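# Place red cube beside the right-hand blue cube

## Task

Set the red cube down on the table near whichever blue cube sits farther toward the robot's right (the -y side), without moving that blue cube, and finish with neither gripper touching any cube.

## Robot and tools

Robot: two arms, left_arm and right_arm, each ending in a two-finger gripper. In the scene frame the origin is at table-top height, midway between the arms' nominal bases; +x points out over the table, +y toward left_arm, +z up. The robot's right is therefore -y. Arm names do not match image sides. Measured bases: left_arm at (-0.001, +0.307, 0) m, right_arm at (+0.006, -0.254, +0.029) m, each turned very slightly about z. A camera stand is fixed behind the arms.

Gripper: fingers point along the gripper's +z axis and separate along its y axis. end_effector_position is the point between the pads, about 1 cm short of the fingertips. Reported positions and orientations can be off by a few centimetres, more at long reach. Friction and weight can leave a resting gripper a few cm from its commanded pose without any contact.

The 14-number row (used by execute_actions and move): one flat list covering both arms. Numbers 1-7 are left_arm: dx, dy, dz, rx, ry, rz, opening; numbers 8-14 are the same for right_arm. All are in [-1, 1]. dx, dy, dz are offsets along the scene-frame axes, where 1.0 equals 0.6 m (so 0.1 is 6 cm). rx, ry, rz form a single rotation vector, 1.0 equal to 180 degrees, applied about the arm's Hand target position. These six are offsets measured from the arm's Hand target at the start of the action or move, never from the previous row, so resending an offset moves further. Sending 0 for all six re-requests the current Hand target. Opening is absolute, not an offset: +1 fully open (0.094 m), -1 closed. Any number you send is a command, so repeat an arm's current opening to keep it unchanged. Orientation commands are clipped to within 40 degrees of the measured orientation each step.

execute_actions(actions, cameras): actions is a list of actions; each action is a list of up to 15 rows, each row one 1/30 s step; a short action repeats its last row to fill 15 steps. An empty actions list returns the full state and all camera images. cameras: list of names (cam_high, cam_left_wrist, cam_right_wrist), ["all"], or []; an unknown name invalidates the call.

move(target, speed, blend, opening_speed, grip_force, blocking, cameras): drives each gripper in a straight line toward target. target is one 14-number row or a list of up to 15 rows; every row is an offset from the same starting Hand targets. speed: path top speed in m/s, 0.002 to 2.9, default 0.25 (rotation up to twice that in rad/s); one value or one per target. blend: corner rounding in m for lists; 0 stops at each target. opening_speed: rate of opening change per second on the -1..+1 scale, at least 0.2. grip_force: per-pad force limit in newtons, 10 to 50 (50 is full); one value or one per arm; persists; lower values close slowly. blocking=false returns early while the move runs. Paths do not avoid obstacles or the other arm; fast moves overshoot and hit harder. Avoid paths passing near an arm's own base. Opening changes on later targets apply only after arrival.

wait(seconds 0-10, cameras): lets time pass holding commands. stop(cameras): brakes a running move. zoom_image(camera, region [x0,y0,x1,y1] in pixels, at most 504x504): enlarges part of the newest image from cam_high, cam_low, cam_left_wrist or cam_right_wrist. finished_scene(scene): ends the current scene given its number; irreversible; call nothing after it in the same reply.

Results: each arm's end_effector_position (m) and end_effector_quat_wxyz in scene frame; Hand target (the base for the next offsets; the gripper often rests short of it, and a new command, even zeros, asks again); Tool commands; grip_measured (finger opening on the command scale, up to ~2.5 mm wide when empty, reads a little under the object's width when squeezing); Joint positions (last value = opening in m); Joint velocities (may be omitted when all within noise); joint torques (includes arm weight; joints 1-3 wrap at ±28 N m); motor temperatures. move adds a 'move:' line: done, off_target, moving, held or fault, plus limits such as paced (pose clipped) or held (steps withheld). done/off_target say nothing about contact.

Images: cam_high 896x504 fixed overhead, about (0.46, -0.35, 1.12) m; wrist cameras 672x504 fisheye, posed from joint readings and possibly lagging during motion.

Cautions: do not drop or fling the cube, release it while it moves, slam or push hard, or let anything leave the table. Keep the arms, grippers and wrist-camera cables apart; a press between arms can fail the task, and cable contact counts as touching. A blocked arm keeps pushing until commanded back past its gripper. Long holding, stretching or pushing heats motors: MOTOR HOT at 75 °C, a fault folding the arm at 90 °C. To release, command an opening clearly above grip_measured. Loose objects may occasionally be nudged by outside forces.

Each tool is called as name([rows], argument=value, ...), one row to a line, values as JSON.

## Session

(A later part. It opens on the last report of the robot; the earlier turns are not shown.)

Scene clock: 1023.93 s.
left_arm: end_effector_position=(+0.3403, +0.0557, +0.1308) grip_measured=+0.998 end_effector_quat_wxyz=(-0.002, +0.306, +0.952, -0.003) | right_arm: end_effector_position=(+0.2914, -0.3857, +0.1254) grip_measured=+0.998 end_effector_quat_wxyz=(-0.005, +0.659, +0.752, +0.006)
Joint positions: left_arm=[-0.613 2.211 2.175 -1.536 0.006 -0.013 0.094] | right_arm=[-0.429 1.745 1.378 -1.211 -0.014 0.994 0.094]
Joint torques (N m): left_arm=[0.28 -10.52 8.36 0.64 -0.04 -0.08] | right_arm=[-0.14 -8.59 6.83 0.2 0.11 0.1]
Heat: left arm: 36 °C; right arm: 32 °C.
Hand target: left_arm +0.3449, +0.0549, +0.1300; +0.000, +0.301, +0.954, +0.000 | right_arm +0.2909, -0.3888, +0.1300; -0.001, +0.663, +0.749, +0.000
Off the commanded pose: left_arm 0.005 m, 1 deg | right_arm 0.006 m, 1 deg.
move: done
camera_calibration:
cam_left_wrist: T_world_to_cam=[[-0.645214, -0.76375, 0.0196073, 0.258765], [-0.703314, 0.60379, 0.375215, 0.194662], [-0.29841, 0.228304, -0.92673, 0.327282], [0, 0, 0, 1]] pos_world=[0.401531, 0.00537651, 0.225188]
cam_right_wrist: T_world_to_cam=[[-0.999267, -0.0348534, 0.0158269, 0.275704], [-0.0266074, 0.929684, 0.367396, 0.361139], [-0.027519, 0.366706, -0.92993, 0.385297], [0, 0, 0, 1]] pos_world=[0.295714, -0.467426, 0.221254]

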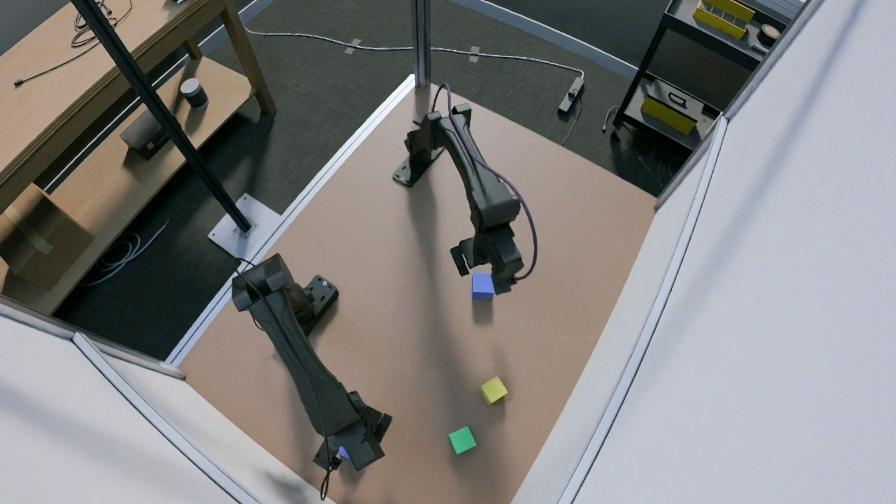

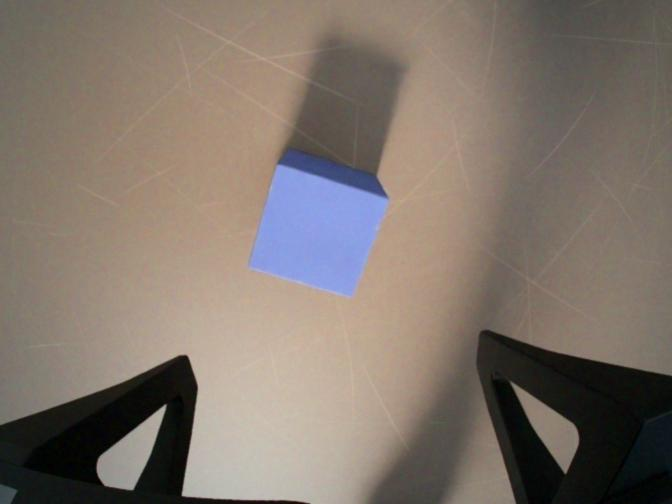

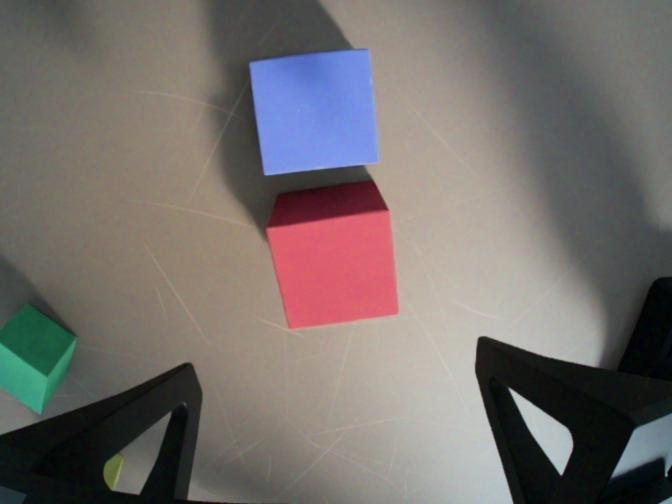

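move(target=[-0.2,0.55,0.1,0,0,0,1, 0,0,0,0,0,0,1], speed=0.5, cameras=["cam_high"])

zoom_image(camera="cam_high", region=[300, 400, 400, 475])

move(target=[0,0,0,0,0,0,1, 0,0.9,-0.05,0,0,0.6,1], speed=0.5, cameras=["cam_high", "cam_right_wrist"])

zoom_image(camera="cam_high", region=[300, 400, 400, 475])

Scene clock: 1054.20 s.
left_arm: end_effector_position=(+0.2269, +0.3863, +0.1853) grip_measured=+0.998 end_effector_quat_wxyz=(-0.005, +0.300, +0.954, +0.006) | right_arm: end_effector_position=(+0.2914, -0.3856, +0.1254) grip_measured=+0.998 end_effector_quat_wxyz=(-0.005, +0.659, +0.752, +0.006)
Joint positions: left_arm=[0.34 1.478 1.455 -1.549 -0.015 0.926 0.094] | right_arm=[-0.429 1.745 1.378 -1.211 -0.014 0.994 0.094]
Joint torques (N m): left_arm=[0.8 -6.3 6.39 0.6 0.12 0.12] | right_arm=[-0.14 -8.59 6.83 0.2 0.11 0.1]
Heat: left arm: 36 °C; right arm: 34 °C.
Hand target: left_arm +0.2249, +0.3850, +0.1900; +0.000, +0.301, +0.954, +0.000 | right_arm +0.2909, -0.3888, +0.1300; -0.001, +0.663, +0.749, +0.000
Off the commanded pose: left_arm 0.005 m, 1 deg | right_arm 0.006 m, 1 deg.
joint sent to its limit (left arm) — joint 4 (wrist pitch), lower limit. The joint targets still meet the commanded pose.
move: done
Images, in order (width x height): cam_high 896x504.

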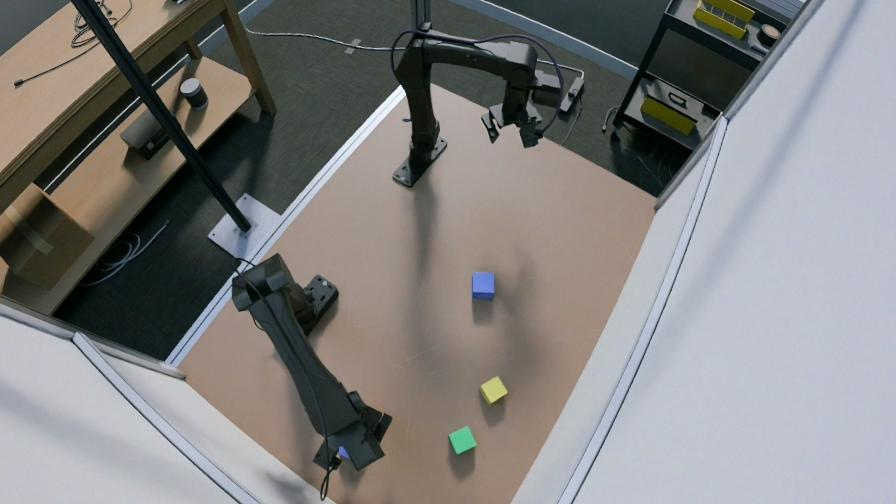

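Scaled by 5.040 from the camera's 896x504 image, which has a finer 1280x720 frame.

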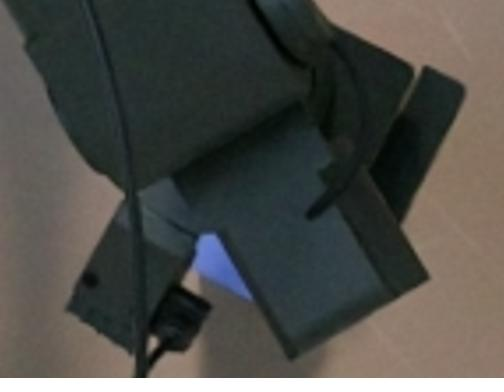

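Scene clock: 1057.17 s.
left_arm: end_effector_position=(+0.2269, +0.3863, +0.1853) grip_measured=+0.998 end_effector_quat_wxyz=(-0.005, +0.300, +0.954, +0.006) | right_arm: end_effector_position=(+0.2858, +0.1523, +0.1027) grip_measured=+0.999 end_effector_quat_wxyz=(+0.007, -0.216, +0.976, +0.013)
Joint positions: left_arm=[0.34 1.478 1.455 -1.549 -0.015 0.927 0.094] | right_arm=[0.978 2.568 2.577 -1.552 -0.01 0.528 0.094]
Joint torques (N m): left_arm=[0.79 -6.31 6.38 0.61 0.12 0.13] | right_arm=[-0.57 -13.35 7.75 0.28 0.07 -0.04]
Heat: left arm: 35 °C; right arm: 34 °C.
Hand target: left_arm +0.2249, +0.3850, +0.1900; +0.000, +0.301, +0.954, +0.000 | right_arm +0.2909, +0.1512, +0.1000; +0.000, -0.217, +0.976, +0.000
Off the commanded pose: left_arm 0.005 m, 1 deg | right_arm 0.006 m, 2 deg.
joint sent to its limit (left arm) — joint 4 (wrist pitch), lower limit. The joint targets still meet the commanded pose.
joint sent to its limit (right arm) — joint 4 (wrist pitch), lower limit. The joint targets still meet the commanded pose.
move: done
camera_calibration:
cam_right_wrist: T_world_to_cam=[[0.331322, -0.943485, -0.00788517, 0.0497123], [-0.887197, -0.314378, 0.337709, 0.307587], [-0.321102, -0.104895, -0.941218, 0.323732], [0, 0, 0, 1]] pos_world=[0.36037, 0.177559, 0.201219]
Images, in order (width x height): cam_high 896x504, cam_right_wrist 672x504.

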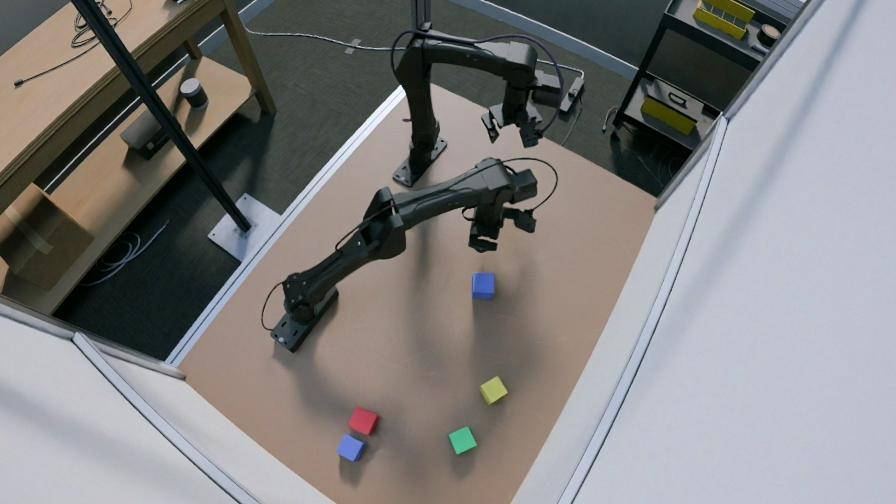

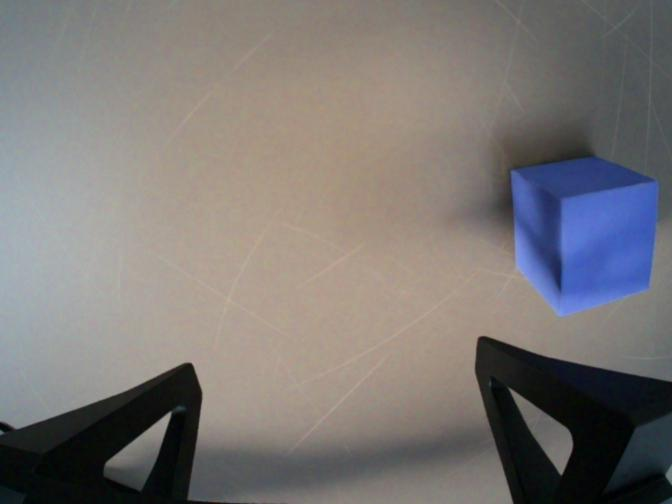

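Scaled by 5.040 from the camera's 896x504 image, which has a finer 1280x720 frame.

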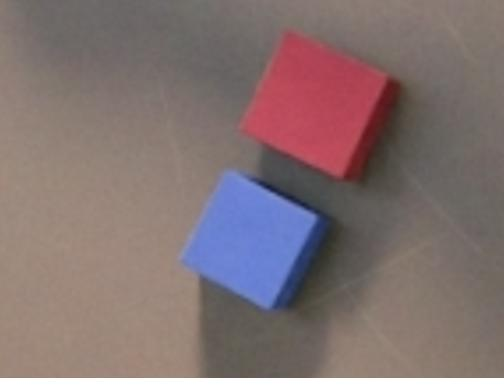

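finished_scene(scene=1)

The scene is finished: the task was done.


## Next scene

The same job, from a new start.

execute_actions(actions=[])

zoom_image(camera="cam_high", region=[300, 320, 500, 470])

zoom_image(camera="cam_high", region=[400, 200, 600, 350])

Scene clock: 0.00 s.
left_arm: end_effector_position=(+0.3957, +0.3214, +0.1009) grip_measured=+1.000 end_effector_quat_wxyz=(+0.598, -0.023, +0.801, +0.008) | right_arm: end_effector_position=(+0.4025, -0.2463, +0.1558) grip_measured=+1.000 end_effector_quat_wxyz=(+0.627, +0.004, +0.777, -0.061)
Joint positions: left_arm=[0.048 1.561 0.336 0.936 -0.016 -0.019 0.094] | right_arm=[0.126 1.51 0.332 0.965 0.207 -0.048 0.094]
Joint velocities: within noise
Joint torques (N m): no reading
Motor temperatures (°C): left_arm=[20 22 27 22 23 22 22] | right_arm=[21 25 26 23 22 23 21]
Heat: left arm: 27 °C; right arm: 26 °C.
Hand target: left_arm +0.3981, +0.3214, +0.1071; +0.605, -0.023, +0.796, +0.008 | right_arm +0.4040, -0.2463, +0.1606; +0.632, +0.005, +0.773, -0.061
Tool commands: left_gripper/opening=+1.0 right_gripper/opening=+1.0
camera_calibration:
cam_left_wrist: T_world_to_cam=[[0.0104127, -0.998241, -0.058359, 0.321856], [-0.624827, 0.03907, -0.779785, 0.351367], [0.780694, 0.044584, -0.623321, -0.143141], [0, 0, 0, 1]] pos_world=[0.327941, 0.313944, 0.203551]
cam_right_wrist: T_world_to_cam=[[-0.118565, -0.992946, -0.00114517, -0.196764], [-0.534439, 0.0647876, -0.84272, 0.403274], [0.83685, -0.0993047, -0.53835, -0.158196], [0, 0, 0, 1]] pos_world=[0.324583, -0.237213, 0.254457]

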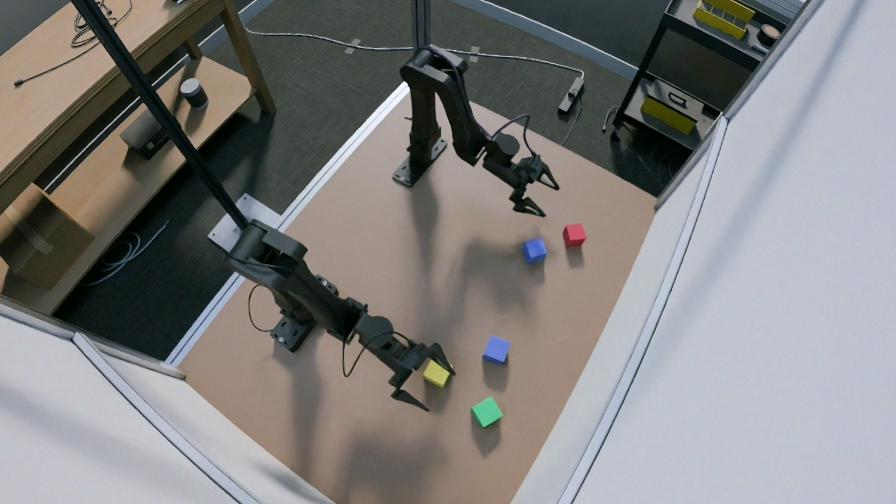

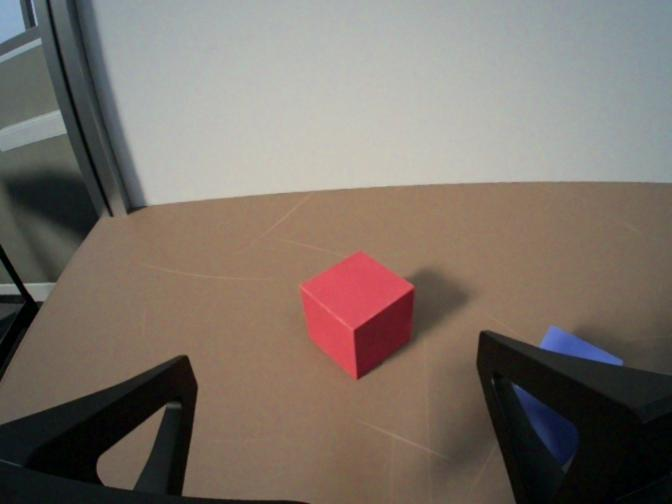

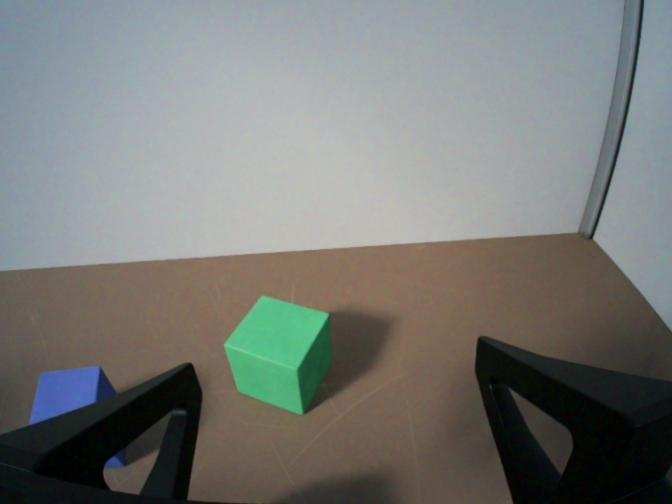

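Scaled by 2.520 from the camera's 896x504 image, which has a finer 1280x720 frame.

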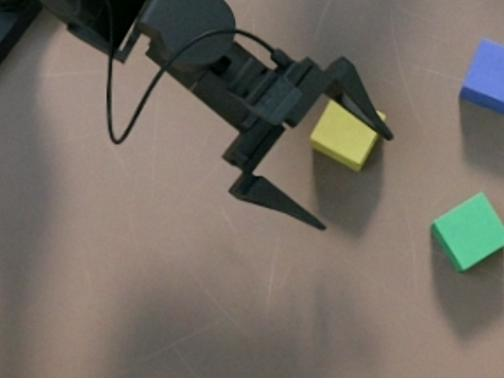

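Scaled by 2.520 from the camera's 896x504 image, which has a finer 1280x720 frame.

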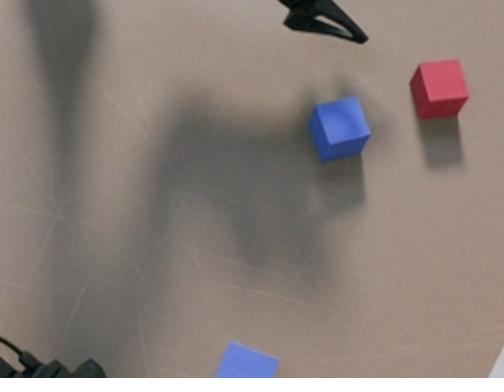

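move([
  [0.1682,-0.0223,-0.0118,-0.1634,0.3896,0.1934,1, -0.167,-0.167,0.083,0,0,0,1],
  [0.1682,-0.0223,-0.1368,-0.1634,0.3896,0.1934,-0.05, -0.167,-0.167,0.083,0,0,0,1],
  [0.1682,-0.0223,-0.0118,-0.1634,0.3896,0.1934,-0.05, -0.167,-0.167,0.083,0,0,0,1],
], speed=[0.6, 0.2, 0.3], blend=[0.02, 0, 0], opening_speed=2, cameras=["all"])

Scene clock: 41.77 s.
left_arm: end_effector_position=(+0.4963, +0.3054, +0.0735) grip_measured=-0.020 end_effector_quat_wxyz=(+0.018, -0.369, +0.929, -0.009) | right_arm: end_effector_position=(+0.3016, -0.3458, +0.1958) grip_measured=+1.000 end_effector_quat_wxyz=(+0.621, +0.014, +0.781, -0.056)
Joint positions: left_arm=[0.017 2.582 2.603 -1.551 0.002 -0.762 0.046] | right_arm=[-0.537 0.789 0.218 0.325 -0.432 -0.178 0.094]
Joint torques (N m): left_arm=[0.5 -19.18 7.05 0.69 0 -0.08] | right_arm=[-0.58 -1.31 9.06 1.86 -0.22 -0.04]
Motor temperatures (°C): left_arm=[20 25 29 29 23 22 22] | right_arm=[21 26 28 29 22 23 21]
Heat: left arm: 29 °C; right arm: 29 °C.
Hand target: left_arm +0.4990, +0.3081, +0.1000; -0.002, -0.375, +0.927, +0.000 | right_arm +0.3038, -0.3465, +0.2103; +0.632, +0.005, +0.773, -0.061
Off the commanded pose: left_arm 0.027 m, 3 deg | right_arm 0.015 m, 2 deg.
joint sent to its limit (left arm) — joint 4 (wrist pitch), lower limit. The joint targets are off in orientation, not in position.
move: off_target (left_arm, right_arm)
camera_calibration:
cam_left_wrist: T_world_to_cam=[[0.625632, -0.779027, 0.0412397, -0.0764472], [-0.740384, -0.57628, 0.346024, 0.555932], [-0.245797, -0.247017, -0.937319, 0.383513], [0, 0, 0, 1]] pos_world=[0.553697, 0.355553, 0.17026]
cam_right_wrist: T_world_to_cam=[[-0.129543, -0.991378, -0.0196869, -0.299896], [-0.545097, 0.0877848, -0.833764, 0.398925], [0.828304, -0.0972774, -0.551769, -0.0560919], [0, 0, 0, 1]] pos_world=[0.225064, -0.337787, 0.295756]

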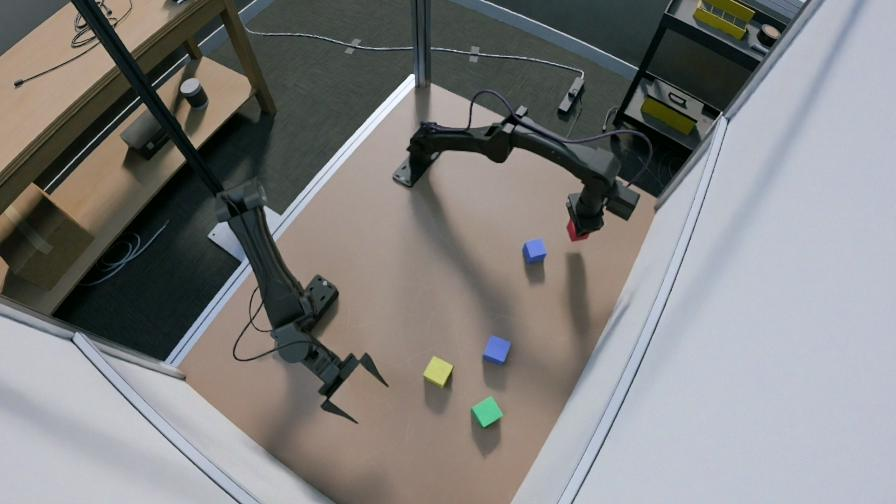

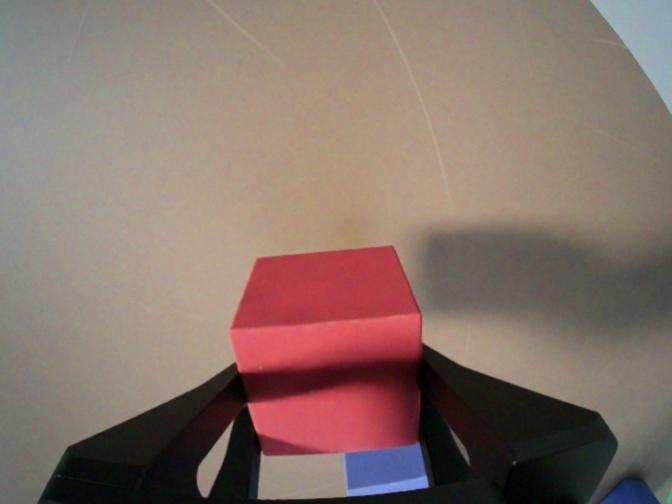

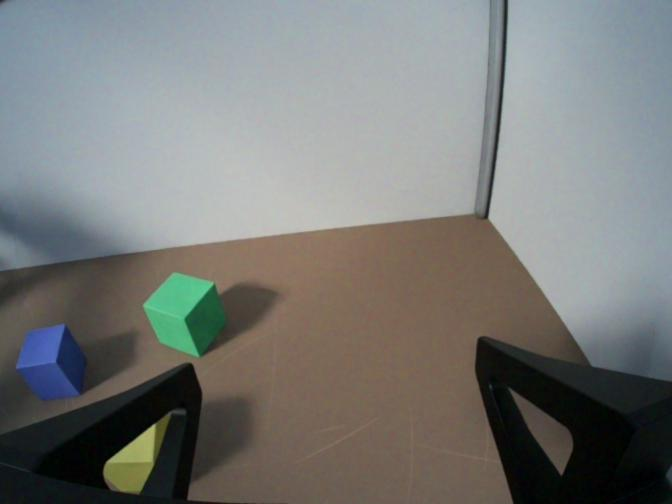

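move([
  [0,0,0.0833,0,0,0,-0.05, 0,0,0,0,0,0,1],
  [-0.0788,-0.5262,0.05,0,0,-0.6556,-0.05, 0,0,0,0,0,0,1],
], speed=[0.3, 0.5], blend=[0.02, 0], cameras=["cam_high", "cam_left_wrist"])

Scene clock: 81.80 s.
left_arm: end_effector_position=(+0.4432, -0.0027, +0.1289) grip_measured=-0.020 end_effector_quat_wxyz=(+0.143, +0.593, +0.793, +0.005) | right_arm: end_effector_position=(+0.3016, -0.3458, +0.1958) grip_measured=+1.000 end_effector_quat_wxyz=(+0.621, +0.014, +0.781, -0.056)
Joint positions: left_arm=[-0.589 2.601 2.834 -1.516 -0.001 0.673 0.046] | right_arm=[-0.537 0.789 0.218 0.325 -0.432 -0.178 0.094]
Joint torques (N m): left_arm=[0.16 -12.88 8.35 1.4 -0.01 0.07] | right_arm=[-0.58 -1.29 9.06 1.86 -0.22 -0.04]
Motor temperatures (°C): left_arm=[20 41 30 25 23 22 24] | right_arm=[21 25 32 32 22 23 21]
Heat: left arm: 41 °C; right arm: 32 °C.
Hand target: left_arm +0.4517, -0.0075, +0.1300; -0.001, +0.601, +0.799, +0.002 | right_arm +0.3038, -0.3465, +0.2103; +0.632, +0.005, +0.773, -0.061
Off the commanded pose: left_arm 0.010 m, 17 deg | right_arm 0.015 m, 2 deg.
elbow stopped short (left arm): the move would have taken joint 3 (elbow) straighter than the controller allows.
move: off_target (left_arm, right_arm)
camera_calibration:
cam_left_wrist: T_world_to_cam=[[-0.958677, -0.219459, -0.181043, 0.446807], [-0.25009, 0.953439, 0.168552, 0.129651], [0.135623, 0.206864, -0.968924, 0.182587], [0, 0, 0, 1]] pos_world=[0.436005, -0.0633287, 0.235951]
Images, in order (width x height): cam_high 896x504, cam_left_wrist 672x504.

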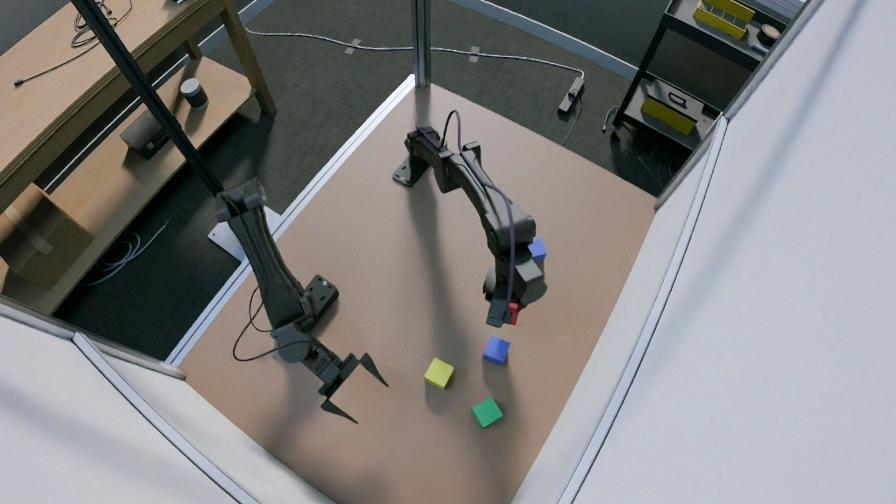

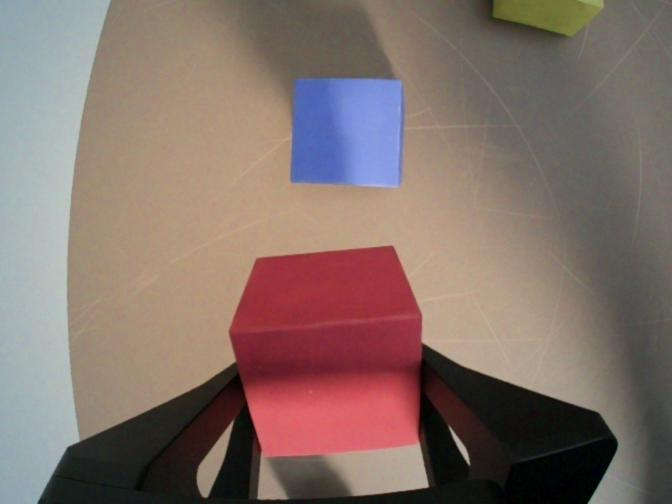

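move([
  [0,0,-0.1,0,0,0,-0.05, 0,0,0,0,0,0,1],
  [0,0,-0.1667,0,0,0,1, 0,0,0,0,0,0,1],
  [0,0,-0.04,0,0,0,1, 0,0,0,0,0,0,1],
], speed=[0.25, 0.12, 0.25], blend=[0.02, 0, 0], opening_speed=2, cameras=["cam_high", "cam_left_wrist"])

zoom_image(camera="cam_high", region=[450, 280, 550, 380])

Scene clock: 124.40 s.
left_arm: end_effector_position=(+0.4482, -0.0058, +0.0826) grip_measured=+0.998 end_effector_quat_wxyz=(+0.112, +0.595, +0.796, +0.005) | right_arm: end_effector_position=(+0.3016, -0.3458, +0.1958) grip_measured=+1.000 end_effector_quat_wxyz=(+0.621, +0.014, +0.782, -0.056)
Joint positions: left_arm=[-0.589 2.698 2.844 -1.492 -0.003 0.674 0.094] | right_arm=[-0.537 0.789 0.218 0.324 -0.432 -0.178 0.094]
Joint torques (N m): left_arm=[0.09 -18.45 7.61 1.06 0 0.08] | right_arm=[-0.58 -1.31 9.06 1.86 -0.22 -0.04]
Motor temperatures (°C): left_arm=[20 31 30 26 23 22 24] | right_arm=[21 25 33 34 22 23 21]
Heat: left arm: 31 °C; right arm: 34 °C.
Hand target: left_arm +0.4518, -0.0076, +0.1060; -0.001, +0.601, +0.799, +0.002 | right_arm +0.3038, -0.3465, +0.2103; +0.632, +0.005, +0.773, -0.061
Off the commanded pose: left_arm 0.024 m, 13 deg | right_arm 0.015 m, 2 deg.
elbow stopped short (left arm): the move would have taken joint 3 (elbow) straighter than the controller allows.
move: off_target (left_arm, right_arm); target 2's new opening was sent with left_arm's hand 0.008 m and 8 deg from that target
camera_calibration:
cam_left_wrist: T_world_to_cam=[[-0.966851, -0.212843, -0.141058, 0.443016], [-0.239973, 0.946185, 0.217135, 0.133027], [0.0872516, 0.243787, -0.965896, 0.159309], [0, 0, 0, 1]] pos_world=[0.446354, -0.0704127, 0.187483]
Images, in order (width x height): cam_high 896x504, cam_left_wrist 672x504.

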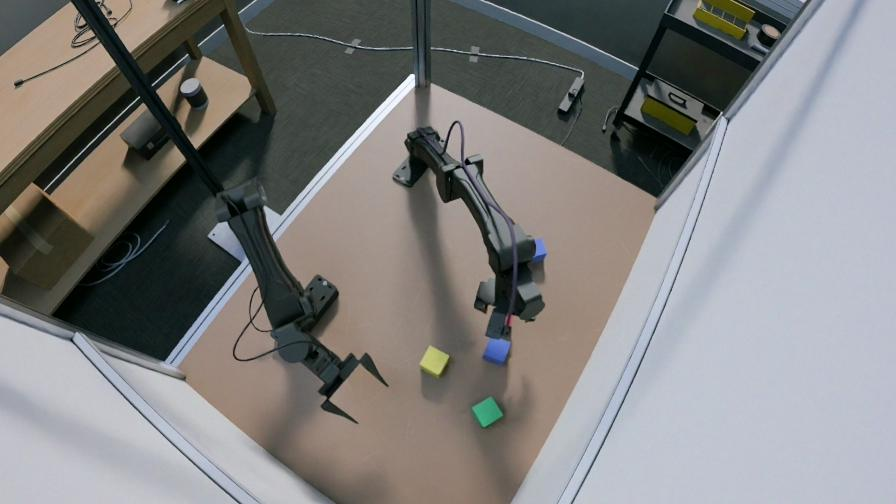

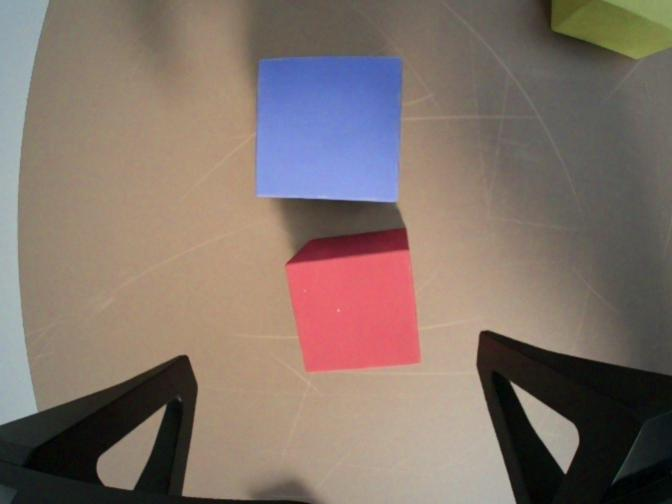

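Scaled by 5.040 from the camera's 896x504 image, which has a finer 1280x720 frame.

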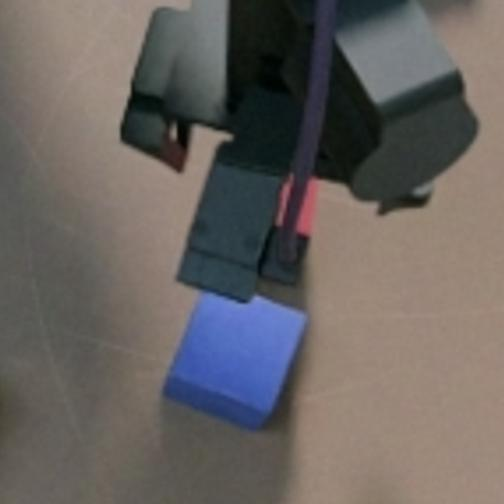

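finished_scene(scene=2)

The scene is finished: the task was done.


## Next scene

The same job, from a new start.

execute_actions(actions=[])

zoom_image(camera="cam_high", region=[320, 320, 540, 485])

zoom_image(camera="cam_high", region=[400, 190, 620, 355])

Scene clock: 0.00 s.
left_arm: end_effector_position=(+0.3883, +0.3417, +0.1113) grip_measured=+1.000 end_effector_quat_wxyz=(+0.619, -0.088, +0.774, +0.099) | right_arm: end_effector_position=(+0.4035, -0.2721, +0.1423) grip_measured=+1.000 end_effector_quat_wxyz=(+0.614, +0.076, +0.780, -0.097)
Joint positions: left_arm=[-0.041 1.582 0.306 1.049 -0.327 -0.028 0.094] | right_arm=[0.124 1.58 0.347 0.988 0.353 0.027 0.094]
Joint velocities: within noise
Joint torques (N m): no reading
Motor temperatures (°C): left_arm=[20 22 25 22 23 22 22] | right_arm=[21 24 25 24 22 23 21]
Heat: left arm: 25 °C; right arm: 25 °C.
Hand target: left_arm +0.3901, +0.3418, +0.1162; +0.625, -0.089, +0.770, +0.098 | right_arm +0.4049, -0.2722, +0.1465; +0.618, +0.078, +0.776, -0.097
Tool commands: left_gripper/opening=+1.0 right_gripper/opening=+1.0
camera_calibration:
cam_left_wrist: T_world_to_cam=[[0.22695, -0.966585, -0.119197, 0.254593], [-0.573642, -0.0337638, -0.81841, 0.363399], [0.787038, 0.254114, -0.562137, -0.212661], [0, 0, 0, 1]] pos_world=[0.318054, 0.312396, 0.208211]
cam_right_wrist: T_world_to_cam=[[-0.275272, -0.960794, -0.0331542, -0.145753], [-0.527921, 0.179894, -0.830023, 0.4209], [0.803445, -0.210979, -0.556743, -0.183145], [0, 0, 0, 1]] pos_world=[0.329227, -0.254395, 0.242559]

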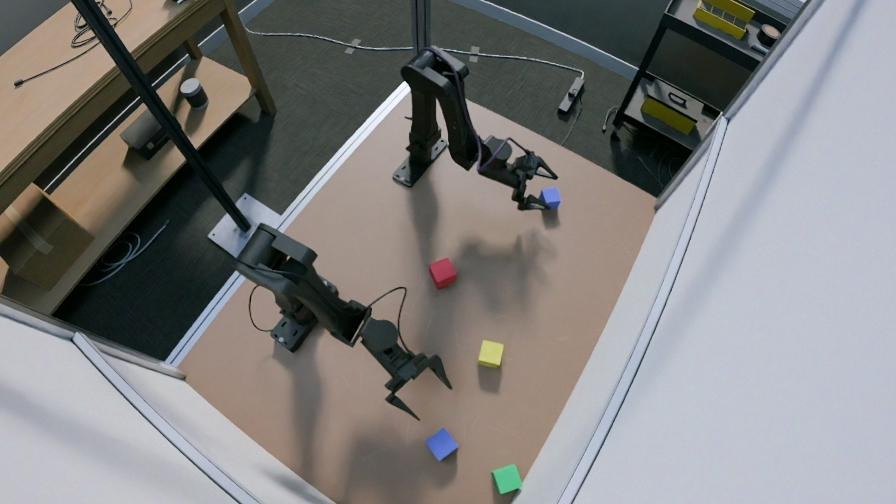

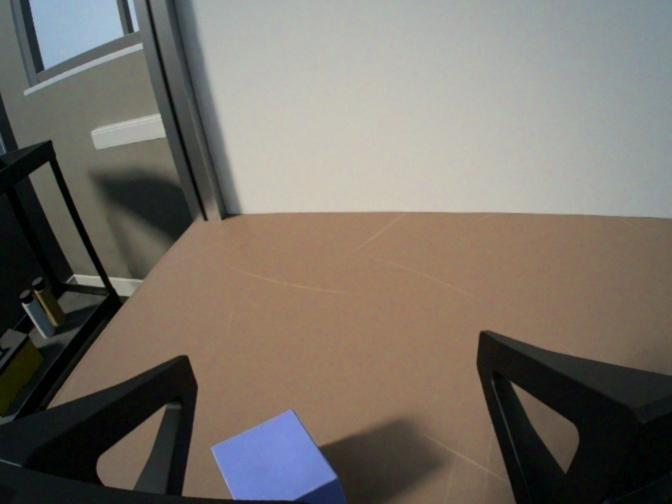

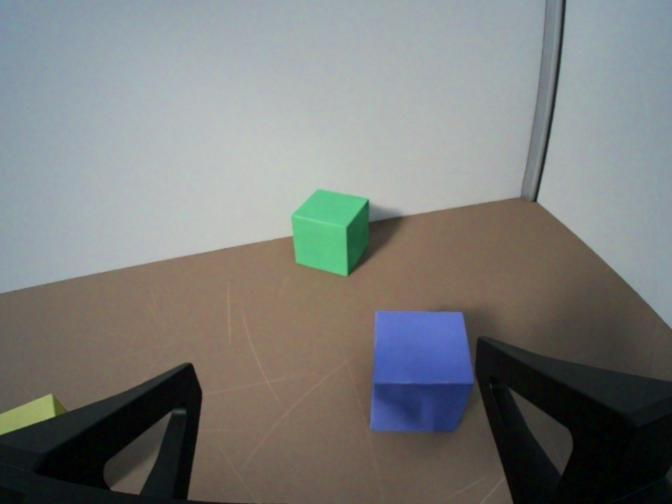

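Scaled by 2.291 from the camera's 896x504 image, which has a finer 1280x720 frame.

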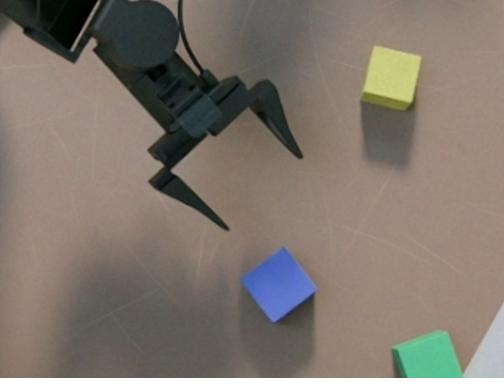

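Scaled by 2.291 from the camera's 896x504 image, which has a finer 1280x720 frame.

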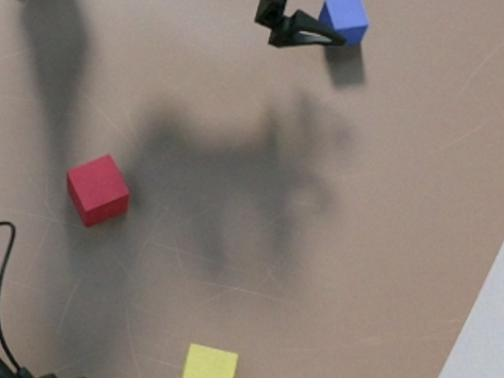

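move([
  [0,0,0,0,0,0,1, -0.2648,0.4948,-0.0775,-0.1514,0.4292,0.3180,1],
  [0,0,0,0,0,0,1, -0.2648,0.4948,-0.2025,-0.1514,0.4292,0.3180,-0.05],
  [0,0,0,0,0,0,1, -0.2648,0.4948,-0.0442,-0.1514,0.4292,0.3180,-0.05],
], speed=[0.6, 0.2, 0.3], blend=[0.02, 0, 0], opening_speed=2, cameras=["cam_right_wrist"])

move(target=[0,0,0,0,0,0,1, 0.2702,-0.571,-0.0167,0,0,-0.4133,-0.05], speed=0.5, cameras=["cam_high", "cam_right_wrist"])

Scene clock: 25.53 s.
left_arm: end_effector_position=(+0.3883, +0.3417, +0.1113) grip_measured=+1.000 end_effector_quat_wxyz=(+0.619, -0.088, +0.774, +0.099) | right_arm: end_effector_position=(+0.2460, +0.0210, +0.1115) grip_measured=+0.109 end_effector_quat_wxyz=(-0.011, -0.473, +0.881, -0.008)
Joint positions: left_arm=[-0.041 1.582 0.306 1.049 -0.327 -0.028 0.094] | right_arm=[0.871 1.962 1.603 -1.238 0.008 -0.131 0.052]
Joint torques (N m): left_arm=[-0.02 -6.01 5.26 2.34 -0.03 0] | right_arm=[0.05 -11.44 7.05 0.19 -0.12 -0.04]
Motor temperatures (°C): left_arm=[20 23 26 29 23 22 22] | right_arm=[21 26 27 27 22 23 21]
Heat: left arm: 29 °C; right arm: 27 °C.
Hand target: left_arm +0.3901, +0.3418, +0.1162; +0.625, -0.089, +0.770, +0.098 | right_arm +0.2460, +0.0246, +0.1200; -0.003, -0.477, +0.879, +0.001
Off the commanded pose: left_arm 0.005 m, 1 deg | right_arm 0.009 m, 1 deg.
move: done
camera_calibration:
cam_right_wrist: T_world_to_cam=[[0.777005, -0.629043, 0.0238484, -0.180655], [-0.589796, -0.71424, 0.376832, 0.158912], [-0.22001, -0.306866, -0.925975, 0.283097], [0, 0, 0, 1]] pos_world=[0.29638, 0.0867346, 0.206566]
Images, in order (width x height): cam_right_wrist 672x504.

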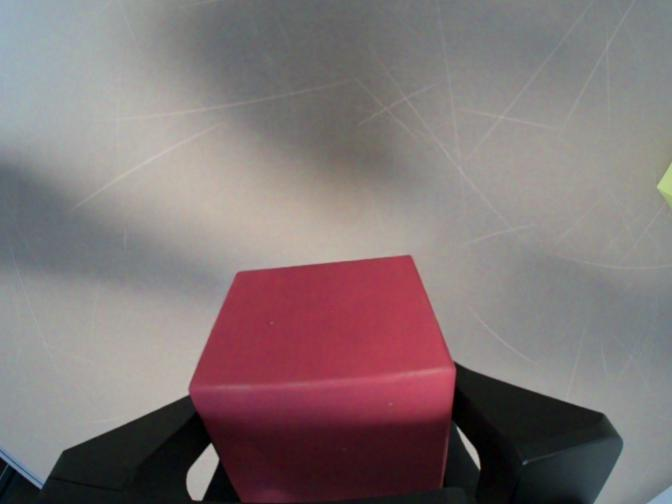

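Scene clock: 27.73 s.
left_arm: end_effector_position=(+0.3883, +0.3417, +0.1113) grip_measured=+1.000 end_effector_quat_wxyz=(+0.619, -0.088, +0.774, +0.099) | right_arm: end_effector_position=(+0.4027, -0.3204, +0.1073) grip_measured=+0.109 end_effector_quat_wxyz=(-0.006, +0.151, +0.989, +0.000)
Joint positions: left_arm=[-0.041 1.582 0.306 1.049 -0.327 -0.028 0.094] | right_arm=[-0.153 2.101 1.791 -1.273 0 0.133 0.052]
Joint torques (N m): left_arm=[-0.02 -6.04 5.29 2.33 -0.03 -0.01] | right_arm=[0.57 -10.77 8.08 0.22 -0.07 0.11]
Heat: left arm: 30 °C; right arm: 27 °C.
Hand target: left_arm +0.3901, +0.3418, +0.1162; +0.625, -0.089, +0.770, +0.098 | right_arm +0.4082, -0.3180, +0.1099; -0.002, +0.152, +0.988, +0.003
Off the commanded pose: left_arm 0.005 m, 1 deg | right_arm 0.007 m, 1 deg.
move: done
camera_calibration:
cam_right_wrist: T_world_to_cam=[[-0.388636, -0.921186, 0.0194802, -0.140769], [-0.855554, 0.368634, 0.363506, 0.464546], [-0.342038, 0.124605, -0.931388, 0.396901], [0, 0, 0, 1]] pos_world=[0.478491, -0.350378, 0.203546]
Images, in order (width x height): cam_high 896x504, cam_right_wrist 672x504.

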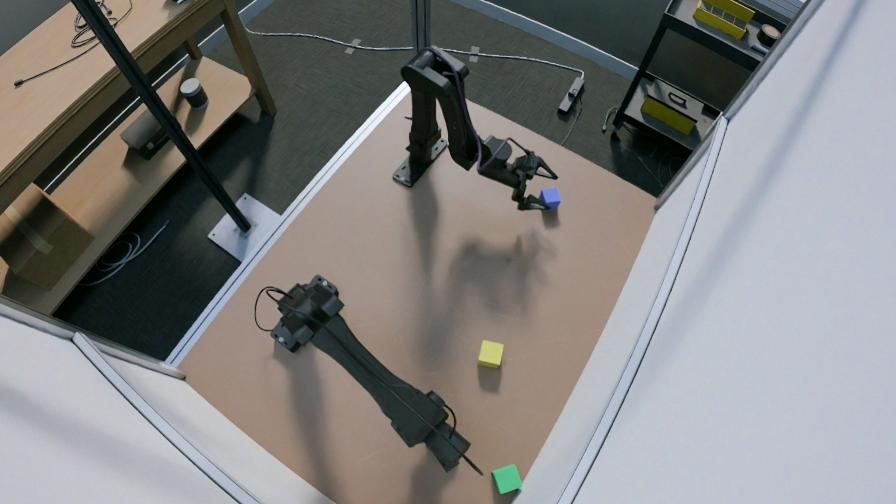

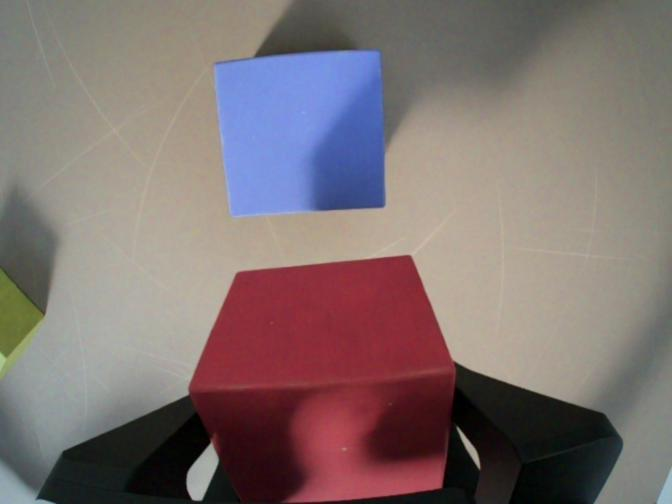

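move([
  [0,0,0,0,0,0,1, -0.001,0.0025,-0.08,0,0,0,-0.05],
  [0,0,0,0,0,0,1, -0.001,0.0025,-0.1367,0,0,0,1],
  [0,0,0,0,0,0,1, -0.001,0.0025,0.0167,0,0,0,1],
], speed=[0.2, 0.12, 0.3], blend=[0.015, 0, 0], opening_speed=2, cameras=["cam_high", "cam_right_wrist"])

Scene clock: 56.83 s.
left_arm: end_effector_position=(+0.3883, +0.3417, +0.1113) grip_measured=+1.000 end_effector_quat_wxyz=(+0.619, -0.088, +0.774, +0.099) | right_arm: end_effector_position=(+0.4044, -0.3193, +0.1101) grip_measured=+0.998 end_effector_quat_wxyz=(-0.013, +0.151, +0.988, +0.000)
Joint positions: left_arm=[-0.041 1.582 0.306 1.049 -0.327 -0.028 0.094] | right_arm=[-0.15 2.122 1.835 -1.31 0 0.138 0.094]
Joint torques (N m): left_arm=[-0.01 -6.01 5.34 2.33 -0.03 0] | right_arm=[0.57 -13.11 7.06 0.19 -0.08 0.1]
Heat: left arm: 32 °C; right arm: 28 °C.
Hand target: left_arm +0.3901, +0.3418, +0.1162; +0.625, -0.089, +0.770, +0.098 | right_arm +0.4076, -0.3164, +0.1199; -0.002, +0.152, +0.988, +0.003
Off the commanded pose: left_arm 0.005 m, 1 deg | right_arm 0.011 m, 1 deg.
move: off_target (right_arm)
camera_calibration:
cam_right_wrist: T_world_to_cam=[[-0.389003, -0.920951, 0.0229537, -0.139316], [-0.849852, 0.368365, 0.376906, 0.46071], [-0.355568, 0.12711, -0.925967, 0.405644], [0, 0, 0, 1]] pos_world=[0.481575, -0.349574, 0.205166]
Images, in order (width x height): cam_high 896x504, cam_right_wrist 672x504.

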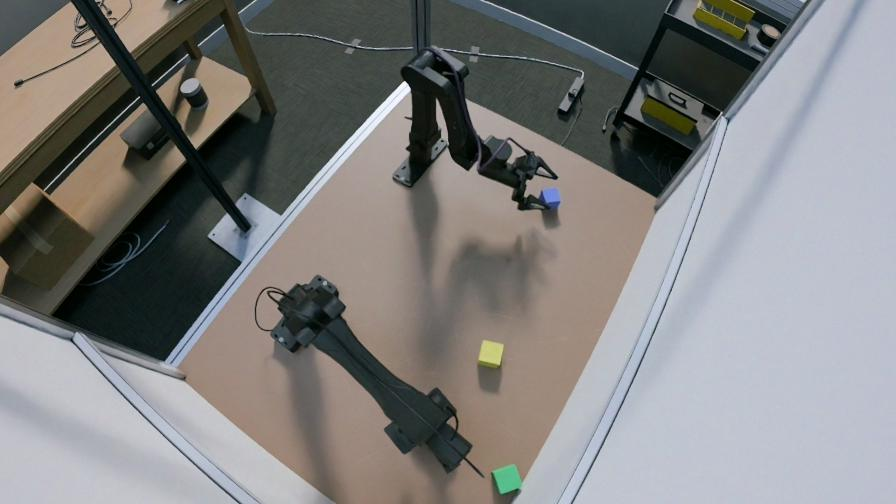

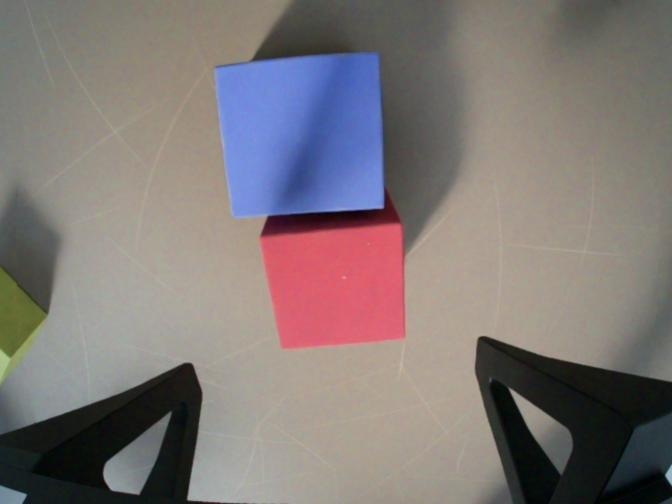

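finished_scene(scene=3)

The scene is finished: the task was done.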